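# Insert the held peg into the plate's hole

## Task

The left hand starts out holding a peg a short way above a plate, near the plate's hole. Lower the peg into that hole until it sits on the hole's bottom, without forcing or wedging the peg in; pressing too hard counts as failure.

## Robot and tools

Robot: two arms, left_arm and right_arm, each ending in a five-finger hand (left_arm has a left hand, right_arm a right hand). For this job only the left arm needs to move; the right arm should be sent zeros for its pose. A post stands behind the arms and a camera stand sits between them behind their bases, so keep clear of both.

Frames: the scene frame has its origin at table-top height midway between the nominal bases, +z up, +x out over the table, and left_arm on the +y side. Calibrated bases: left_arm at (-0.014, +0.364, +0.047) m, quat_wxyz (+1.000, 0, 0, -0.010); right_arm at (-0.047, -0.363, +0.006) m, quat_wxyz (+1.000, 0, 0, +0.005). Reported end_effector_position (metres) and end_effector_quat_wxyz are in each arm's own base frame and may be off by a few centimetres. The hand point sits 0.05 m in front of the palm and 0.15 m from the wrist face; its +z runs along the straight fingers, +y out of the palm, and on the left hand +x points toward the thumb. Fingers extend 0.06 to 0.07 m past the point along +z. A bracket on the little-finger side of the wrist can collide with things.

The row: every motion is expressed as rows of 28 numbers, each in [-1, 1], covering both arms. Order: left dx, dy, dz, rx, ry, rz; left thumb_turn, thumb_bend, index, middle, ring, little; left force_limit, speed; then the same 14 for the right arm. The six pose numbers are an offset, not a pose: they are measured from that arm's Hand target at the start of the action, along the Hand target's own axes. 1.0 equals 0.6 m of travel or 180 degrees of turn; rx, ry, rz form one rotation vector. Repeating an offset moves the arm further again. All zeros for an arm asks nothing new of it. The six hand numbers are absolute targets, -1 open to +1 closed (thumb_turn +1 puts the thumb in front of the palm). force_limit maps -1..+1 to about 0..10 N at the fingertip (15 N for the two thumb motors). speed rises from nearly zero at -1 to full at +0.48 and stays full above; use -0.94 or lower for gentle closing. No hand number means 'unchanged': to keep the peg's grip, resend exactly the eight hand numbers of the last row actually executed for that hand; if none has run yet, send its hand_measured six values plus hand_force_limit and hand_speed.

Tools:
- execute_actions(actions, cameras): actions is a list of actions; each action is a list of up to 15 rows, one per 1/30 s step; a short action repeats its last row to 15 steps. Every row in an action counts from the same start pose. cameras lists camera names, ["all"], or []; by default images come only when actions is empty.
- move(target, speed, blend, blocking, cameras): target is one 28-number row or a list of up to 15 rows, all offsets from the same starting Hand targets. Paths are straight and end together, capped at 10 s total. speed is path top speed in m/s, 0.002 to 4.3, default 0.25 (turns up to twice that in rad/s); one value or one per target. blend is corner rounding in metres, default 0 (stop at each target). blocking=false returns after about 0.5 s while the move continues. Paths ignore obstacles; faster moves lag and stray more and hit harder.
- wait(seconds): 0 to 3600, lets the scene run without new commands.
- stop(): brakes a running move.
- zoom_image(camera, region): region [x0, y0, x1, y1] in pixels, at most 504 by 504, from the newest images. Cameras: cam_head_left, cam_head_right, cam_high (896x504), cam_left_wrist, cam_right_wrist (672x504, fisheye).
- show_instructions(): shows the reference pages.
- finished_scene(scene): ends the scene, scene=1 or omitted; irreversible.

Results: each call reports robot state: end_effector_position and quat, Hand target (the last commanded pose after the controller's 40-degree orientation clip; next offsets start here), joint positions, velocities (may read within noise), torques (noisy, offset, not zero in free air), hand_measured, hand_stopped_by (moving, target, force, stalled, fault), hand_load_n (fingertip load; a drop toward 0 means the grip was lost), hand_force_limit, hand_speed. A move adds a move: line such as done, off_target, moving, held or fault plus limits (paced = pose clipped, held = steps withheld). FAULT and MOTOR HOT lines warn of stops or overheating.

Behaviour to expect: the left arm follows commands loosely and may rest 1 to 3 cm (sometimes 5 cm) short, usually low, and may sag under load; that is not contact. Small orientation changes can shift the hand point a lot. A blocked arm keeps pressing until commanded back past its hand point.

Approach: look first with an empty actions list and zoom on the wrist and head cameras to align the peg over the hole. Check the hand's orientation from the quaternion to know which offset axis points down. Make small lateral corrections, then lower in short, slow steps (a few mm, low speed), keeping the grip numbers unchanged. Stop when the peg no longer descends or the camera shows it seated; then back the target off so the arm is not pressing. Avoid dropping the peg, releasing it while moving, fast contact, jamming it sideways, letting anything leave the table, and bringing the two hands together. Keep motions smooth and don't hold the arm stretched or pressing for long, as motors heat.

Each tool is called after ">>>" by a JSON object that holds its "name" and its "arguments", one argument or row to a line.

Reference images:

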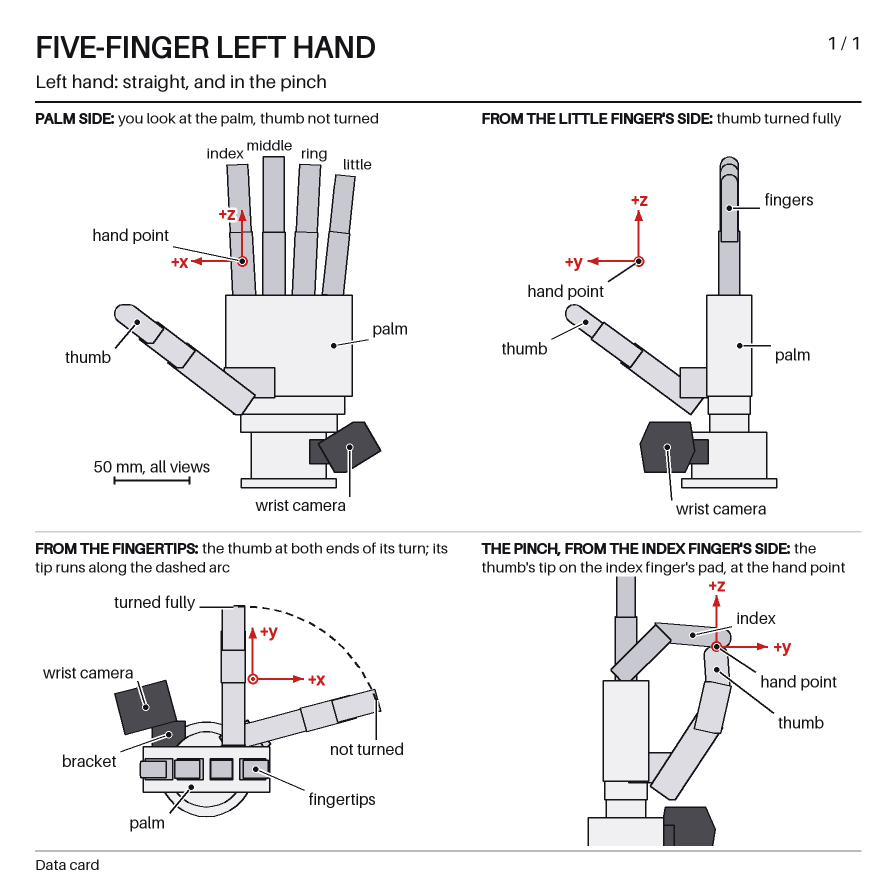

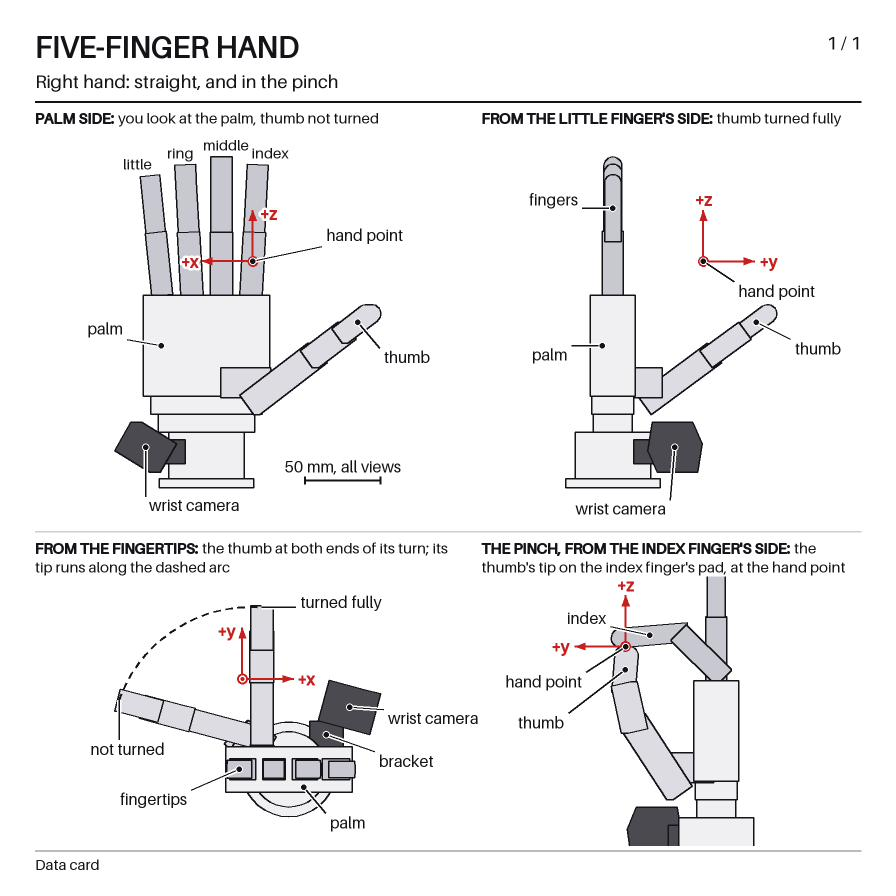

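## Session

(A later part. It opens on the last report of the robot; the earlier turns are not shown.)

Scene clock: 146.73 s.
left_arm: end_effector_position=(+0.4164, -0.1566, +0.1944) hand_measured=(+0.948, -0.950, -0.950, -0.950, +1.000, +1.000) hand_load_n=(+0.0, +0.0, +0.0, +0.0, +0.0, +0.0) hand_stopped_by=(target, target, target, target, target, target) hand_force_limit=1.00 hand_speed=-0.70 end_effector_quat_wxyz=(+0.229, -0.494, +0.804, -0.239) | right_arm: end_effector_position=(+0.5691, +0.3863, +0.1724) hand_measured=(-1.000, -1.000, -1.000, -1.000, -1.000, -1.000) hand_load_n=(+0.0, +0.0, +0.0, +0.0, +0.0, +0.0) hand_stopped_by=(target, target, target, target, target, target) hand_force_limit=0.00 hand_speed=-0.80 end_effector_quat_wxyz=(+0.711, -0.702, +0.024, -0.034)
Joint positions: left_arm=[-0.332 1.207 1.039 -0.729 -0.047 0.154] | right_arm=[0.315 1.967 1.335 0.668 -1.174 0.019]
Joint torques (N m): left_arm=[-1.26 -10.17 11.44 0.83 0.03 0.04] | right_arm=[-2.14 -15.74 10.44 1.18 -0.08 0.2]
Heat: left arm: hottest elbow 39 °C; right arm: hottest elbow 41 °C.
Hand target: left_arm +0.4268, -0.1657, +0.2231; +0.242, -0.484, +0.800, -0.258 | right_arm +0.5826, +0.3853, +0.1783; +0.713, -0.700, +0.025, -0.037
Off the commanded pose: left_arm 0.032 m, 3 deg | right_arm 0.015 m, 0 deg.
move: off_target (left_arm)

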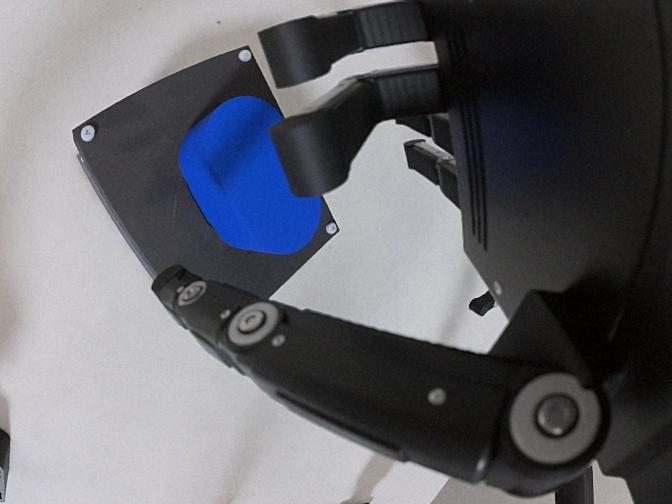

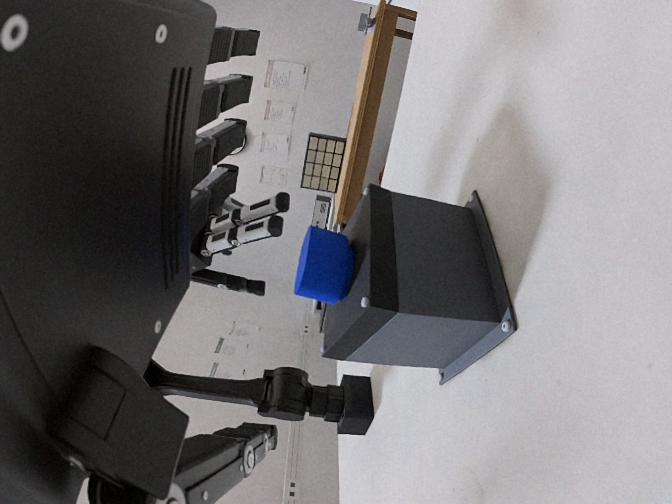

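>>> {"name": "execute_actions", "arguments": {
  "actions": []
}}

>>> {"name": "zoom_image", "arguments": {
  "camera": "cam_high",
  "region": [440, 110, 550, 220]
}}

>>> {"name": "zoom_image", "arguments": {
  "camera": "cam_head_left",
  "region": [255, 225, 355, 325]
}}

>>> {"name": "zoom_image", "arguments": {
  "camera": "cam_head_right",
  "region": [265, 220, 365, 320]
}}

Scene clock: 147.37 s.
left_arm: end_effector_position=(+0.4164, -0.1566, +0.1944) hand_measured=(+0.948, -0.950, -0.950, -0.950, +1.000, +1.000) hand_load_n=(+0.0, +0.0, +0.0, +0.0, +0.0, +0.0) hand_stopped_by=(target, target, target, target, target, target) hand_force_limit=1.00 hand_speed=-0.70 end_effector_quat_wxyz=(+0.229, -0.494, +0.804, -0.239) | right_arm: end_effector_position=(+0.5691, +0.3863, +0.1724) hand_measured=(-1.000, -1.000, -1.000, -1.000, -1.000, -1.000) hand_load_n=(-0.5, +0.0, +0.0, +0.0, +0.0, -0.5) hand_stopped_by=(target, target, target, target, target, target) hand_force_limit=0.00 hand_speed=-0.80 end_effector_quat_wxyz=(+0.711, -0.702, +0.024, -0.034)
Joint positions: left_arm=[-0.332 1.207 1.039 -0.729 -0.047 0.154] | right_arm=[0.315 1.967 1.335 0.668 -1.174 0.019]
Joint velocities: within noise
Joint torques (N m): left_arm=[-1.32 -10.29 11.45 0.81 0.02 0.03] | right_arm=[-2.2 -15.68 10.43 1.18 -0.08 0.2]
Heat: left arm: hottest elbow 39 °C; right arm: hottest elbow 41 °C.
Hand target: left_arm +0.4268, -0.1657, +0.2231; +0.242, -0.484, +0.800, -0.258 | right_arm +0.5826, +0.3853, +0.1783; +0.713, -0.700, +0.025, -0.037
Off the commanded pose: left_arm 0.032 m, 3 deg | right_arm 0.015 m, 0 deg.

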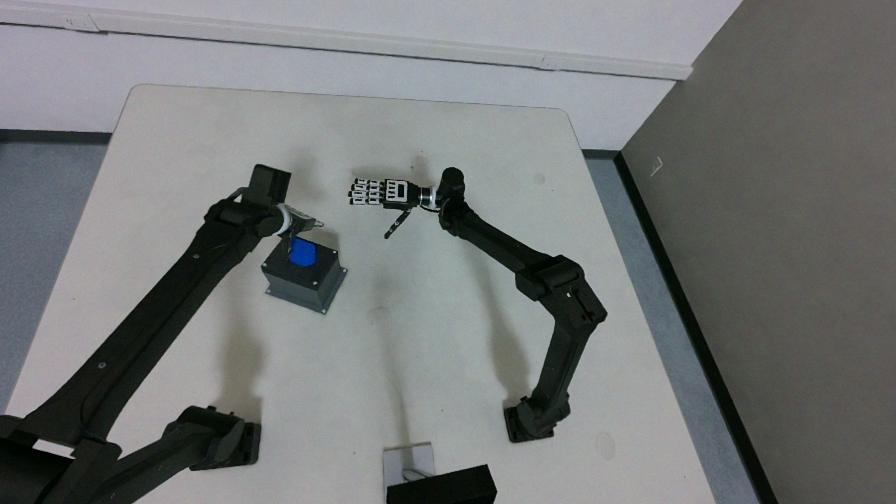

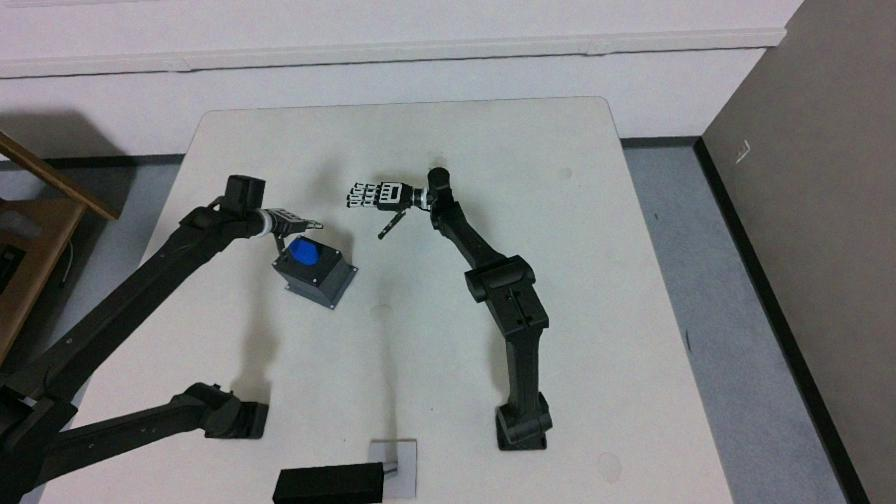

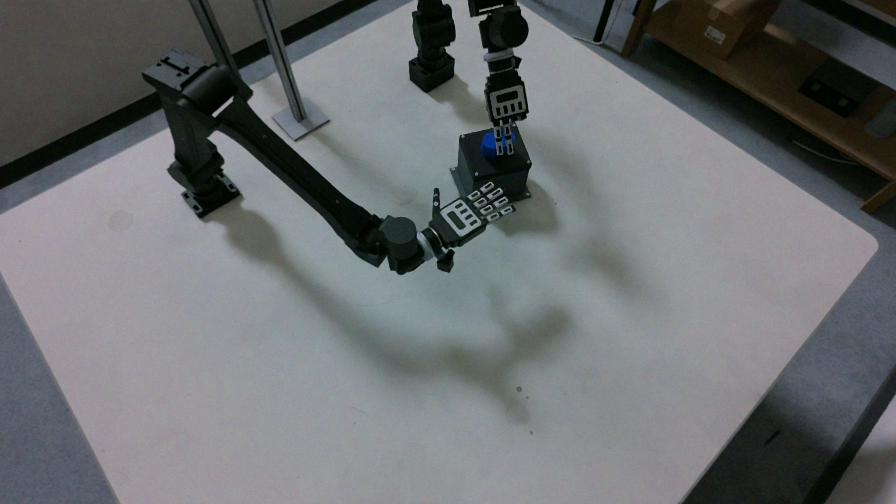

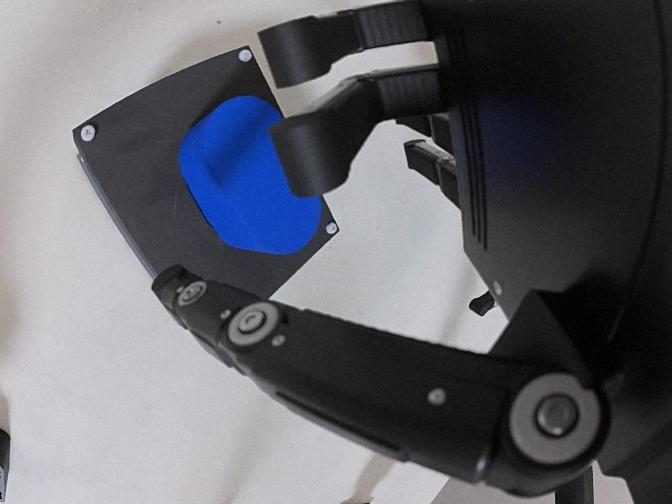

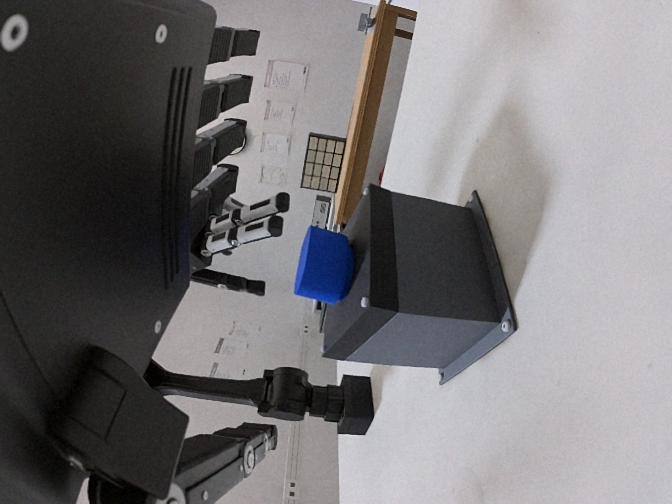

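Scaled by 4.582 from the camera's image (finer frame: 1280x720).

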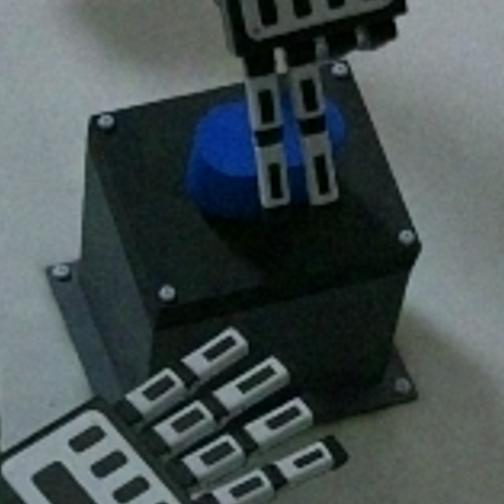

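Scaled by 5.040 from the camera's image (finer frame: 1280x720).

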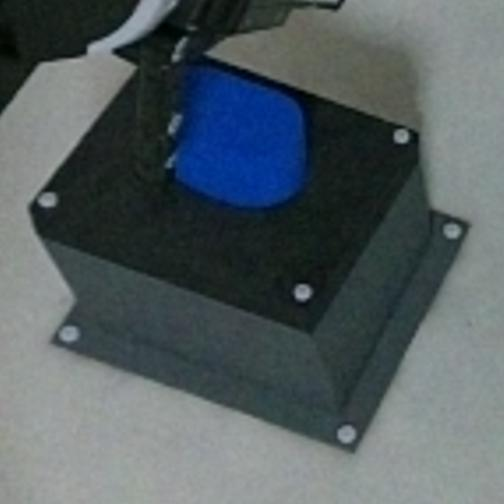

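Scaled by 5.040 from the camera's image (finer frame: 1280x720).

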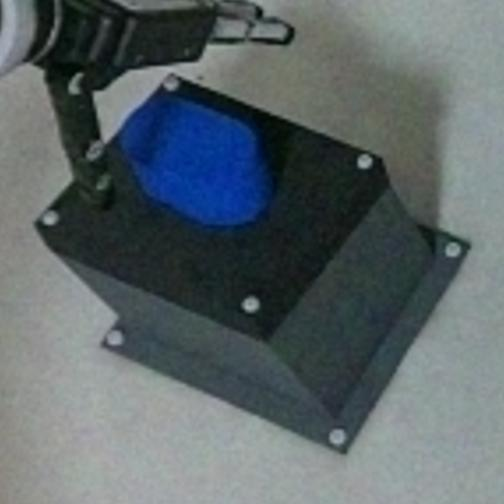

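>>> {"name": "move", "arguments": {
  "target": [
    [0.0220,-0.0388,-0.1037,0.2495,0.0172,-0.0416,-1,-0.95,0,0,0,0,1.0,-0.3,0,0,0,0,0,0,-1,-1,-1,-1,-1,-1,0,-0.8]
  ],
  "speed": 0.12,
  "cameras": ["all"]
}}

Scene clock: 153.77 s.
left_arm: end_effector_position=(+0.3966, -0.1797, +0.2798) hand_measured=(-1.000, -0.950, +0.000, +0.000, +0.000, +0.000) hand_load_n=(-0.5, +0.0, +0.0, +0.0, +0.0, -0.5) hand_stopped_by=(target, target, target, target, target, target) hand_force_limit=1.00 hand_speed=-0.30 end_effector_quat_wxyz=(+0.366, -0.396, +0.625, -0.564) | right_arm: end_effector_position=(+0.5691, +0.3863, +0.1724) hand_measured=(-1.000, -1.000, -1.000, -1.000, -1.000, -1.000) hand_load_n=(+0.0, +0.0, +0.0, +0.0, +0.0, +0.0) hand_stopped_by=(target, target, target, target, target, target) hand_force_limit=0.00 hand_speed=-0.80 end_effector_quat_wxyz=(+0.711, -0.702, +0.024, -0.034)
Joint positions: left_arm=[-0.298 0.788 0.574 0.118 0.132 0.023] | right_arm=[0.315 1.967 1.335 0.668 -1.174 0.019]
Joint torques (N m): left_arm=[0.32 -5.25 7.32 2.86 0.08 -0.13] | right_arm=[-2.14 -15.68 10.45 1.16 -0.08 0.2]
Heat: left arm: hottest elbow 39 °C; right arm: hottest elbow 42 °C.
Hand target: left_arm +0.3969, -0.1758, +0.2831; +0.370, -0.398, +0.615, -0.571 | right_arm +0.5826, +0.3853, +0.1783; +0.713, -0.700, +0.025, -0.037
Off the commanded pose: left_arm 0.005 m, 2 deg | right_arm 0.015 m, 0 deg.
move: done

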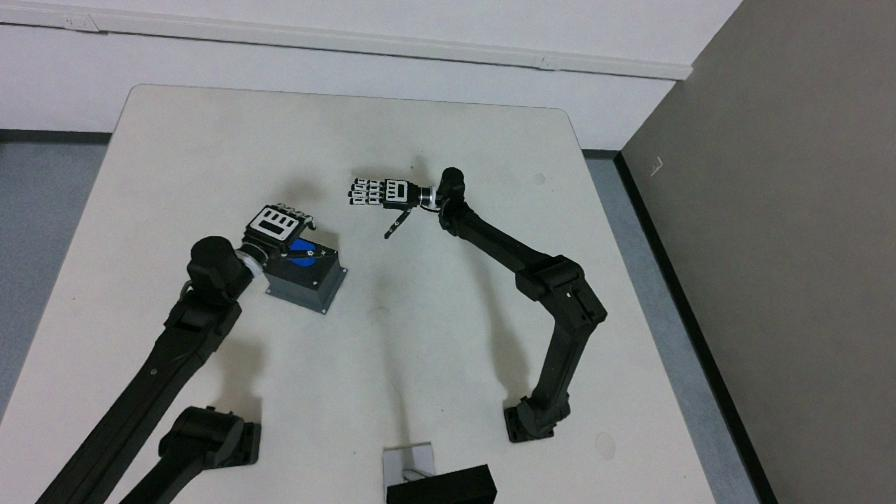

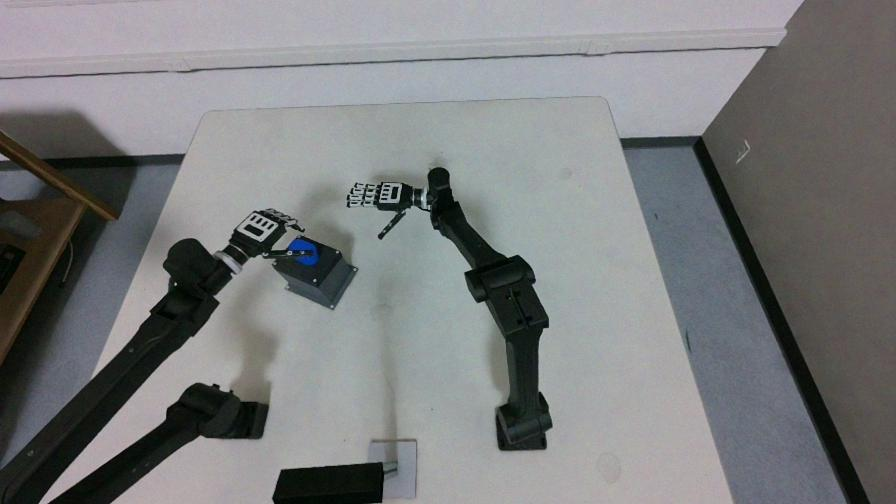

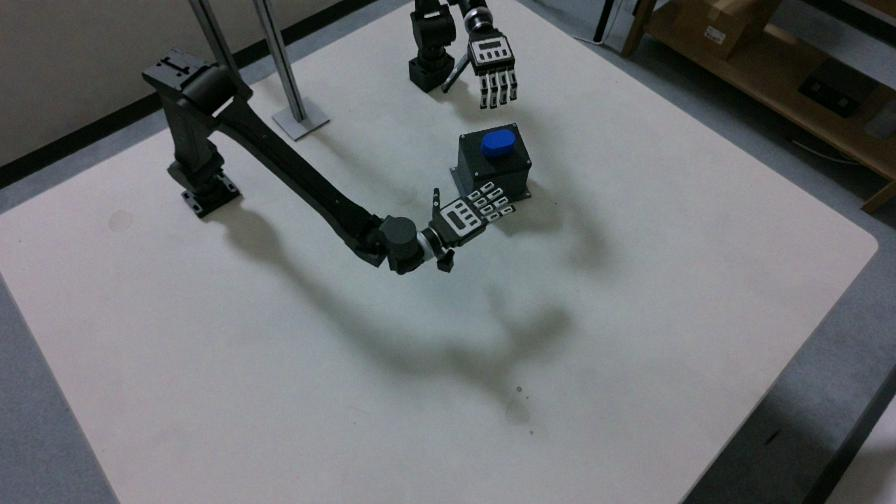

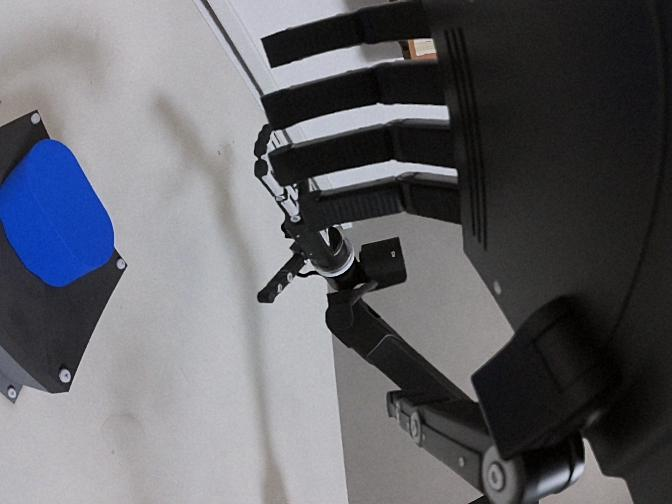

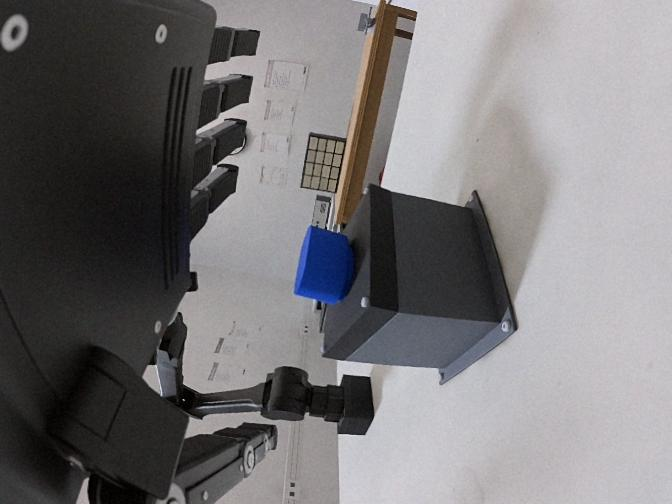

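>>> {"name": "zoom_image", "arguments": {
  "camera": "cam_high",
  "region": [450, 110, 540, 200]
}}

>>> {"name": "zoom_image", "arguments": {
  "camera": "cam_head_left",
  "region": [255, 225, 355, 325]
}}

>>> {"name": "zoom_image", "arguments": {
  "camera": "cam_left_wrist",
  "region": [0, 100, 150, 300]
}}

>>> {"name": "zoom_image", "arguments": {
  "camera": "cam_right_wrist",
  "region": [280, 215, 380, 325]
}}

Scaled by 5.600 from the camera's image (finer frame: 1280x720).

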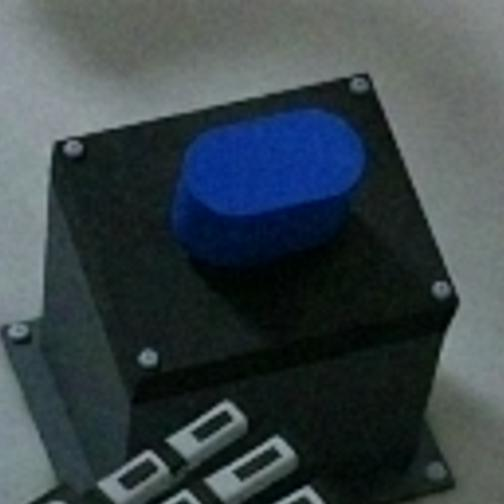

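Scaled by 5.040 from the camera's image (finer frame: 1280x720).

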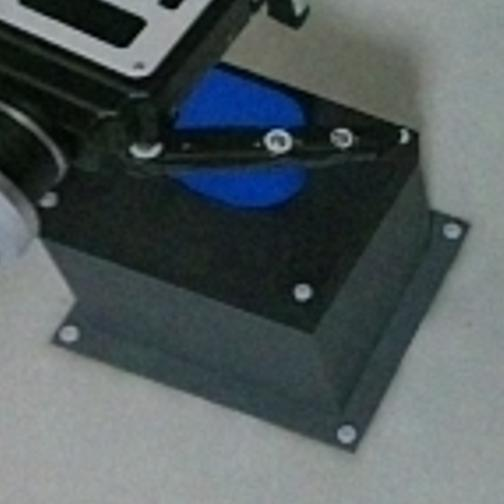

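Scaled by 2.520 from the camera's image (finer frame: 960x720).

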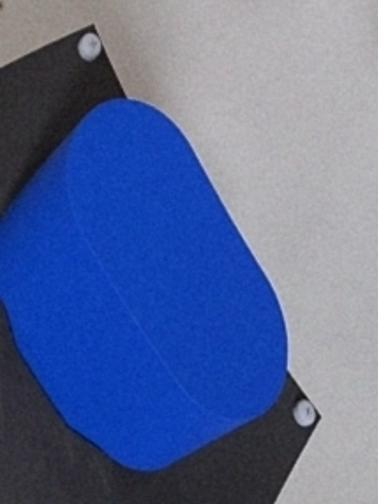

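Scaled by 4.582 from the camera's image (finer frame: 960x720).

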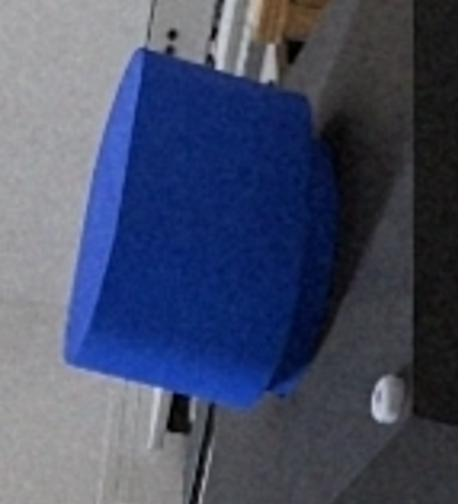

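>>> {"name": "move", "arguments": {
  "target": [
    [-0.0343,0.1082,0.0072,0,0,0,-1,-0.95,0,0,0,0,1.0,-0.3,0,0,0,0,0,0,-1,-1,-1,-1,-1,-1,0,-0.8]
  ],
  "speed": 0.05,
  "cameras": ["cam_high", "cam_right_wrist", "cam_left_wrist", "cam_head_left"]
}}

>>> {"name": "zoom_image", "arguments": {
  "camera": "cam_high",
  "region": [450, 100, 540, 190]
}}

>>> {"name": "zoom_image", "arguments": {
  "camera": "cam_head_left",
  "region": [255, 215, 355, 315]
}}

Scene clock: 156.97 s.
left_arm: end_effector_position=(+0.4030, -0.1607, +0.2223) hand_measured=(-1.000, -0.950, +0.000, +0.000, +0.000, +0.000) hand_load_n=(+0.0, +0.0, +0.0, -0.5, +0.0, +0.0) hand_stopped_by=(target, target, target, target, target, target) hand_force_limit=1.00 hand_speed=-0.30 end_effector_quat_wxyz=(+0.369, -0.394, +0.619, -0.571) | right_arm: end_effector_position=(+0.5691, +0.3863, +0.1724) hand_measured=(-1.000, -1.000, -1.000, -1.000, -1.000, -1.000) hand_load_n=(-0.5, +0.0, +0.0, +0.0, +0.0, +0.0) hand_stopped_by=(target, target, target, target, target, target) hand_force_limit=0.00 hand_speed=-0.80 end_effector_quat_wxyz=(+0.711, -0.702, +0.024, -0.034)
Joint positions: left_arm=[-0.216 0.869 0.436 0.355 0.214 0.023] | right_arm=[0.315 1.967 1.335 0.668 -1.174 0.019]
Joint torques (N m): left_arm=[0.15 -3.96 6.86 2.92 0.09 -0.06] | right_arm=[-2.08 -15.68 10.47 1.21 -0.08 0.2]
Heat: left arm: hottest elbow 39 °C; right arm: hottest elbow 42 °C.
Hand target: left_arm +0.4049, -0.1569, +0.2180; +0.370, -0.398, +0.615, -0.571 | right_arm +0.5826, +0.3853, +0.1783; +0.713, -0.700, +0.025, -0.037
Off the commanded pose: left_arm 0.006 m, 1 deg | right_arm 0.015 m, 0 deg.
move: done
Images, in order (width x height): cam_head_left 896x504, cam_high 896x504, cam_left_wrist 672x504, cam_right_wrist 672x504.

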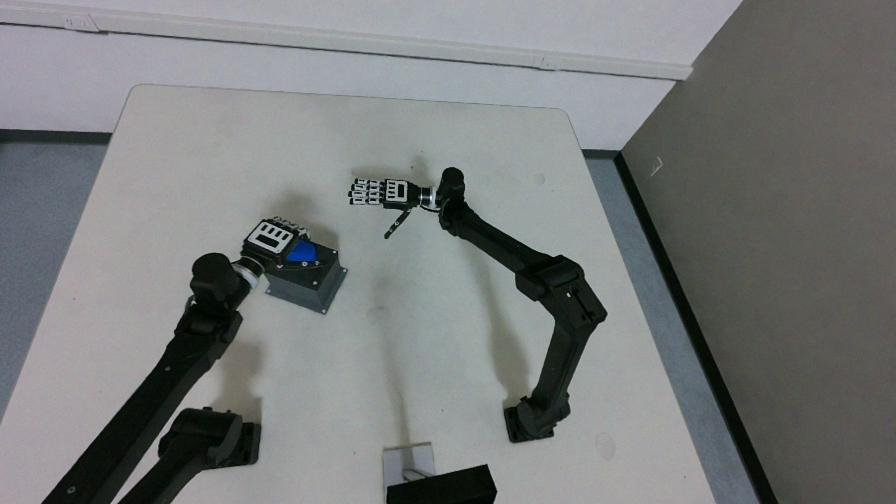

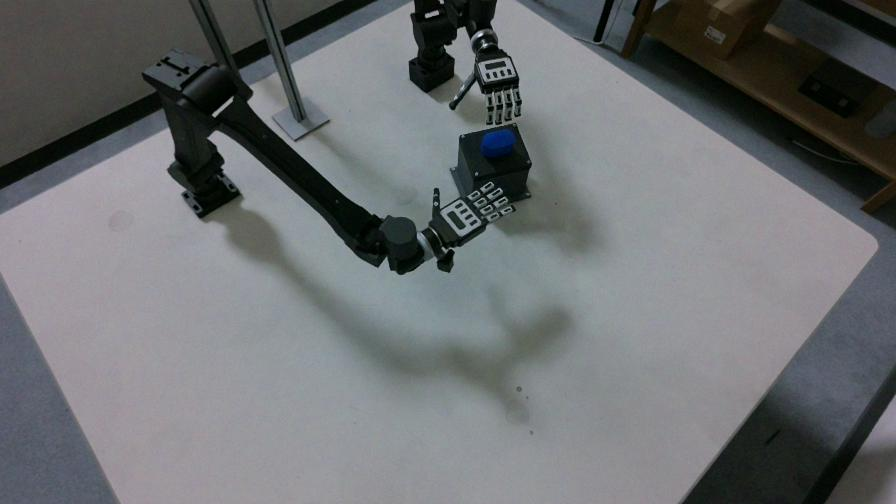

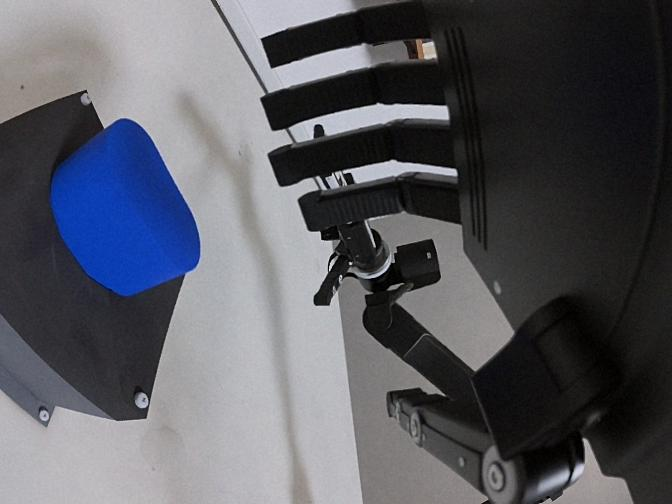

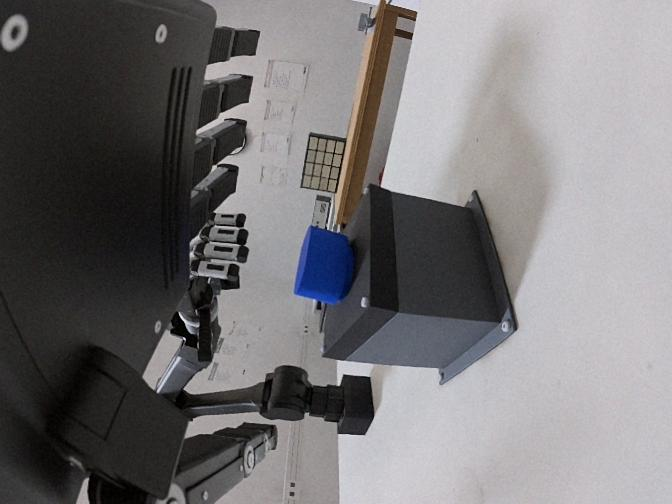

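Scaled by 5.600 from the camera's image (finer frame: 1280x720).

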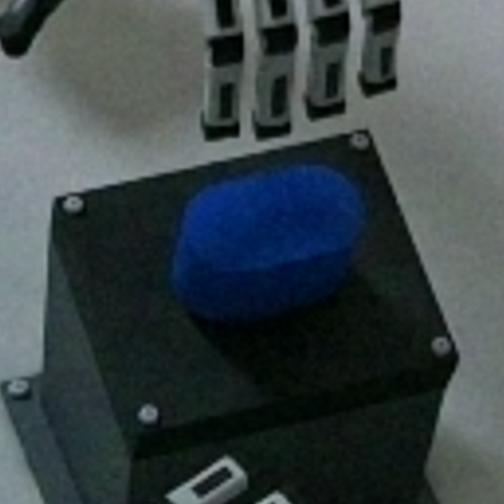

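Scaled by 5.040 from the camera's image (finer frame: 1280x720).

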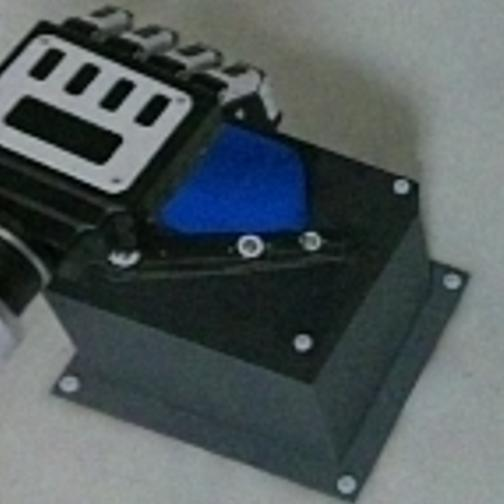

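>>> {"name": "move", "arguments": {
  "target": [
    [-0.0027,0.0600,0.0110,0,0,0,-1,-0.95,0,0,0,0,1.0,-0.3,0,0,0,0,0,0,-1,-1,-1,-1,-1,-1,0,-0.8]
  ],
  "speed": 0.04,
  "cameras": ["cam_high", "cam_right_wrist", "cam_left_wrist"]
}}

>>> {"name": "zoom_image", "arguments": {
  "camera": "cam_high",
  "region": [450, 100, 540, 190]
}}

>>> {"name": "zoom_image", "arguments": {
  "camera": "cam_right_wrist",
  "region": [250, 205, 370, 325]
}}

Scene clock: 159.37 s.
left_arm: end_effector_position=(+0.4080, -0.1611, +0.1856) hand_measured=(-1.000, -0.950, +0.000, +0.000, +0.000, +0.000) hand_load_n=(-0.5, +0.0, +0.0, +0.0, +0.0, +0.0) hand_stopped_by=(target, target, target, target, target, target) hand_force_limit=1.00 hand_speed=-0.30 end_effector_quat_wxyz=(+0.369, -0.394, +0.619, -0.571) | right_arm: end_effector_position=(+0.5691, +0.3863, +0.1724) hand_measured=(-1.000, -1.000, -1.000, -1.000, -1.000, -1.000) hand_load_n=(+0.0, +0.0, -0.5, +0.0, +0.0, +0.0) hand_stopped_by=(target, target, target, target, target, target) hand_force_limit=0.00 hand_speed=-0.80 end_effector_quat_wxyz=(+0.711, -0.702, +0.024, -0.034)
Joint positions: left_arm=[-0.214 0.975 0.376 0.522 0.216 0.023] | right_arm=[0.315 1.967 1.335 0.668 -1.174 0.019]
Joint torques (N m): left_arm=[-0.03 -4.6 6.31 2.85 0.1 -0.06] | right_arm=[-2.14 -15.68 10.45 1.18 -0.08 0.2]
Heat: left arm: hottest elbow 39 °C; right arm: hottest elbow 42 °C.
Hand target: left_arm +0.4091, -0.1570, +0.1815; +0.370, -0.398, +0.615, -0.571 | right_arm +0.5826, +0.3853, +0.1783; +0.713, -0.700, +0.025, -0.037
Off the commanded pose: left_arm 0.006 m, 1 deg | right_arm 0.015 m, 0 deg.
move: done
Images, in order (width x height): cam_high 896x504, cam_left_wrist 672x504, cam_right_wrist 672x504.

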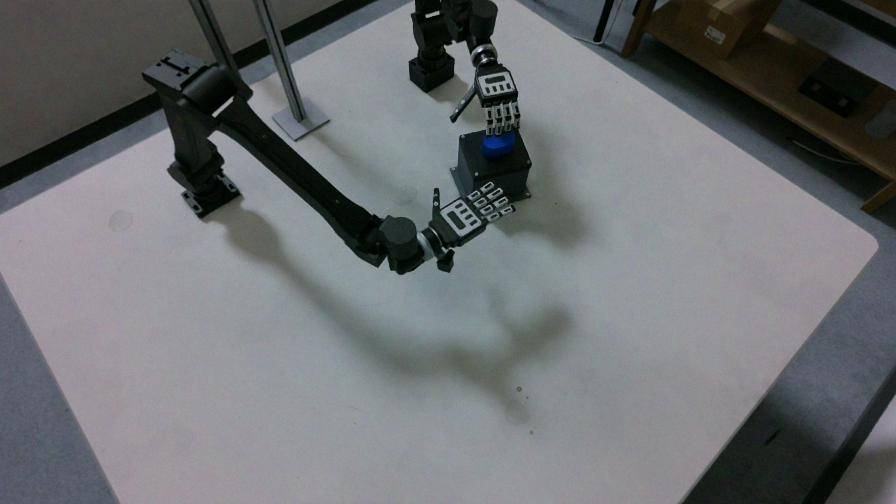

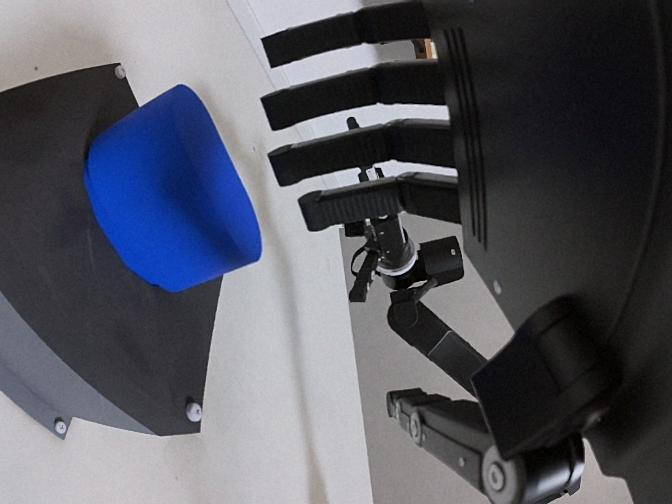

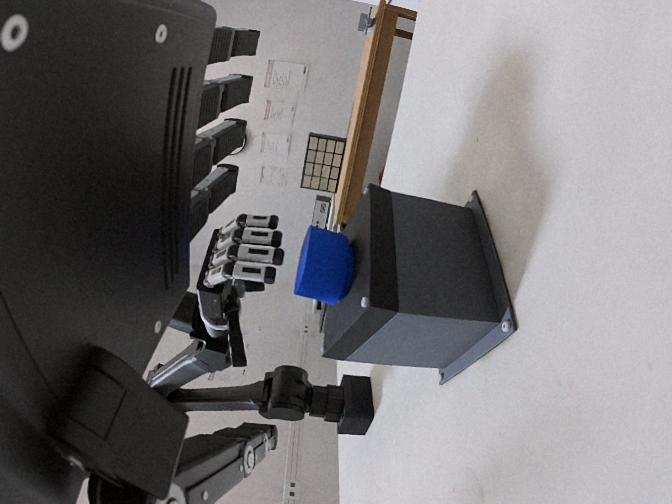

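Scaled by 5.600 from the camera's image (finer frame: 1280x720).

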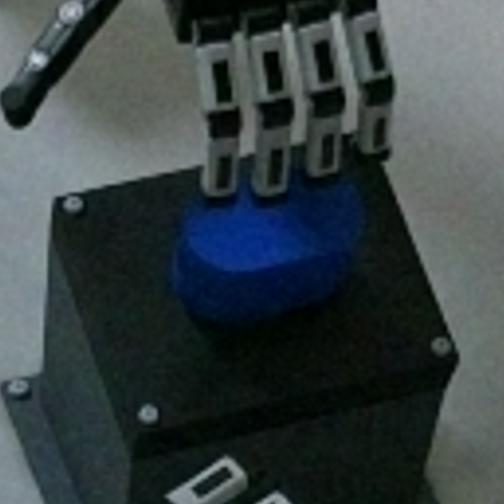

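Scaled by 4.200 from the camera's image (finer frame: 960x720).

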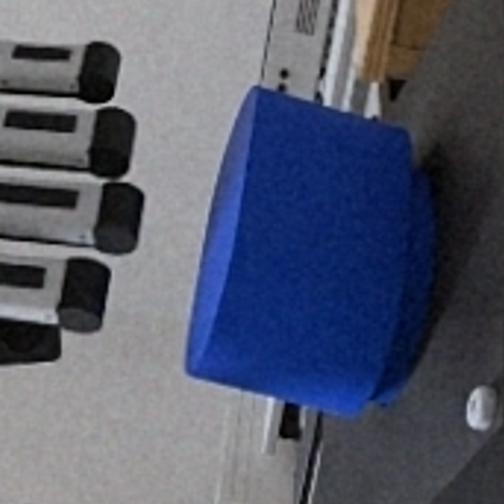

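>>> {"name": "move", "arguments": {
  "target": [
    [0.0027,0.0171,-0.0048,0,0,0,-1,-0.95,0,0,0,0,1.0,-0.3,0,0,0,0,0,0,-1,-1,-1,-1,-1,-1,0,-0.8]
  ],
  "speed": 0.02,
  "cameras": ["cam_high", "cam_right_wrist"]
}}

>>> {"name": "zoom_image", "arguments": {
  "camera": "cam_high",
  "region": [450, 100, 540, 190]
}}

>>> {"name": "zoom_image", "arguments": {
  "camera": "cam_right_wrist",
  "region": [250, 205, 370, 325]
}}

Scene clock: 160.80 s.
left_arm: end_effector_position=(+0.4046, -0.1603, +0.1758) hand_measured=(-1.000, -0.950, +0.000, +0.000, +0.000, +0.000) hand_load_n=(+0.0, +0.0, +0.0, +0.0, +0.0, +0.5) hand_stopped_by=(target, target, target, target, target, target) hand_force_limit=1.00 hand_speed=-0.30 end_effector_quat_wxyz=(+0.369, -0.394, +0.619, -0.571) | right_arm: end_effector_position=(+0.5691, +0.3863, +0.1724) hand_measured=(-1.000, -1.000, -1.000, -1.000, -1.000, -1.000) hand_load_n=(+0.0, +0.0, +0.0, +0.0, +0.0, +0.0) hand_stopped_by=(target, target, target, target, target, target) hand_force_limit=0.00 hand_speed=-0.80 end_effector_quat_wxyz=(+0.711, -0.702, +0.024, -0.034)
Joint positions: left_arm=[-0.214 0.99 0.351 0.562 0.216 0.023] | right_arm=[0.315 1.967 1.335 0.668 -1.174 0.019]
Joint torques (N m): left_arm=[0.03 -4.54 6.15 2.82 -0.02 -0.06] | right_arm=[-2.08 -15.68 10.45 1.16 -0.08 0.2]
Heat: left arm: hottest elbow 39 °C; right arm: hottest elbow 42 °C.
Hand target: left_arm +0.4051, -0.1570, +0.1715; +0.370, -0.398, +0.615, -0.571 | right_arm +0.5826, +0.3853, +0.1783; +0.713, -0.700, +0.025, -0.037
Off the commanded pose: left_arm 0.006 m, 1 deg | right_arm 0.015 m, 0 deg.
move: done

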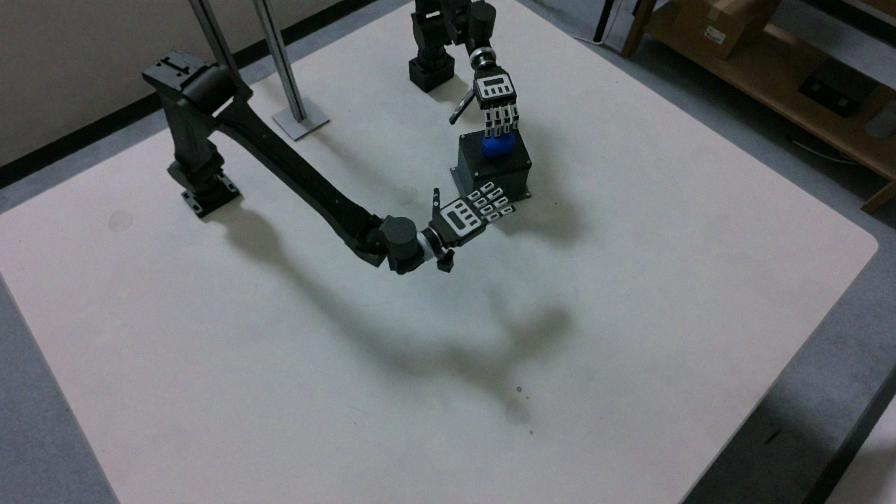

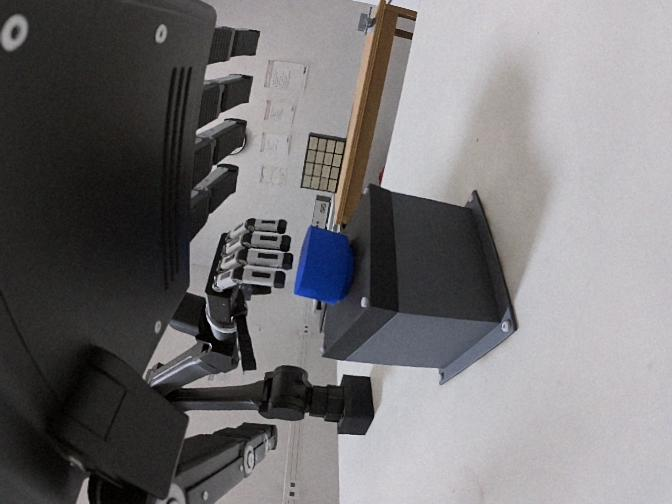

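Scaled by 5.600 from the camera's image (finer frame: 1280x720).

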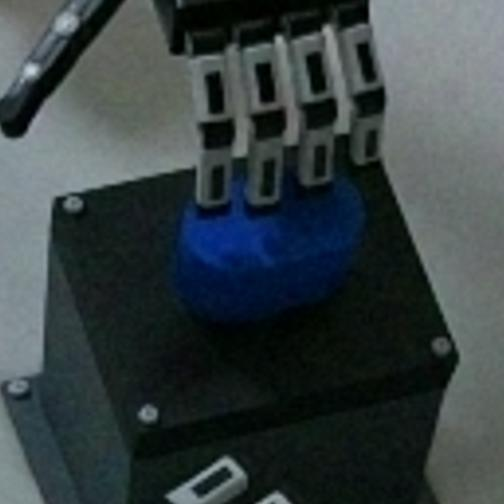

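Scaled by 4.200 from the camera's image (finer frame: 960x720).

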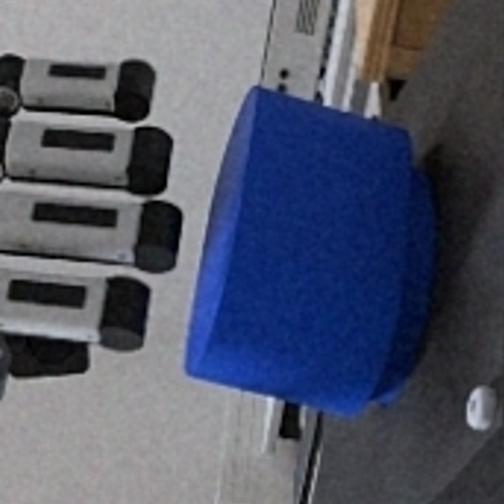

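>>> {"name": "move", "arguments": {
  "target": [
    [0,0.0099,0.0008,0,0,0,-1,-0.95,0,0,0,0,1.0,-0.3,0,0,0,0,0,0,-1,-1,-1,-1,-1,-1,0,-0.8]
  ],
  "speed": 0.015,
  "cameras": ["cam_high", "cam_right_wrist"]
}}

>>> {"name": "zoom_image", "arguments": {
  "camera": "cam_high",
  "region": [450, 100, 540, 190]
}}

>>> {"name": "zoom_image", "arguments": {
  "camera": "cam_right_wrist",
  "region": [250, 205, 370, 325]
}}

Scene clock: 162.07 s.
left_arm: end_effector_position=(+0.4047, -0.1604, +0.1696) hand_measured=(-1.000, -0.950, +0.000, +0.000, +0.000, +0.000) hand_load_n=(+0.0, +0.0, +0.0, +0.0, +0.0, +0.0) hand_stopped_by=(target, target, target, target, target, target) hand_force_limit=1.00 hand_speed=-0.30 end_effector_quat_wxyz=(+0.369, -0.394, +0.619, -0.571) | right_arm: end_effector_position=(+0.5691, +0.3863, +0.1724) hand_measured=(-1.000, -1.000, -1.000, -1.000, -1.000, -1.000) hand_load_n=(+0.0, +0.0, +0.0, +0.0, +0.0, +0.0) hand_stopped_by=(target, target, target, target, target, target) hand_force_limit=0.00 hand_speed=-0.80 end_effector_quat_wxyz=(+0.711, -0.702, +0.024, -0.034)
Joint positions: left_arm=[-0.214 1.01 0.341 0.591 0.216 0.023] | right_arm=[0.315 1.967 1.335 0.668 -1.174 0.019]
Joint torques (N m): left_arm=[-0.15 -4.78 6 2.86 -0.03 -0.06] | right_arm=[-2.08 -15.68 10.44 1.16 -0.08 0.2]
Heat: left arm: hottest elbow 39 °C; right arm: hottest elbow 42 °C.
Hand target: left_arm +0.4052, -0.1570, +0.1655; +0.370, -0.398, +0.615, -0.571 | right_arm +0.5826, +0.3853, +0.1783; +0.713, -0.700, +0.025, -0.037
Off the commanded pose: left_arm 0.005 m, 1 deg | right_arm 0.015 m, 0 deg.
move: done

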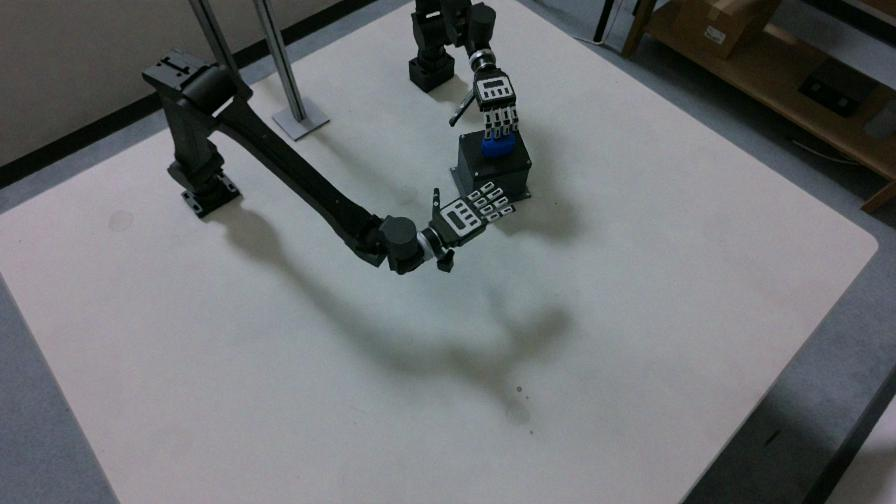

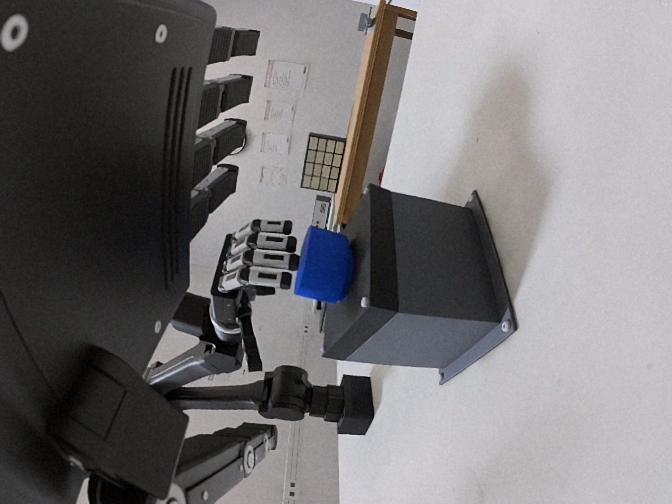

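Scaled by 5.600 from the camera's image (finer frame: 1280x720).

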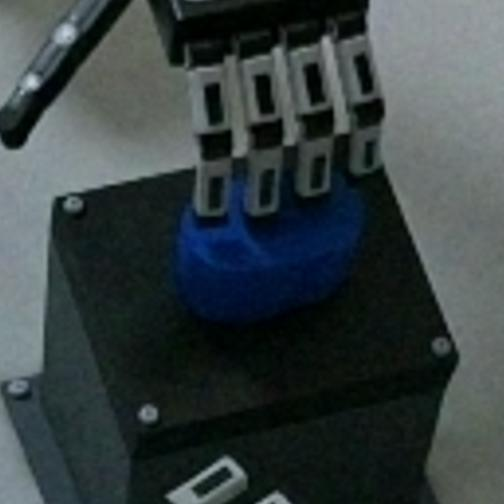

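Scaled by 4.200 from the camera's image (finer frame: 960x720).

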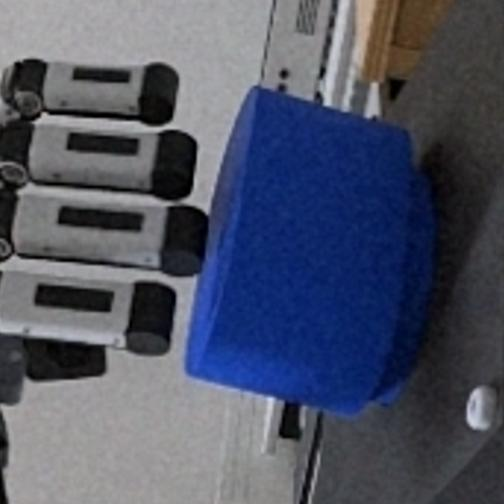

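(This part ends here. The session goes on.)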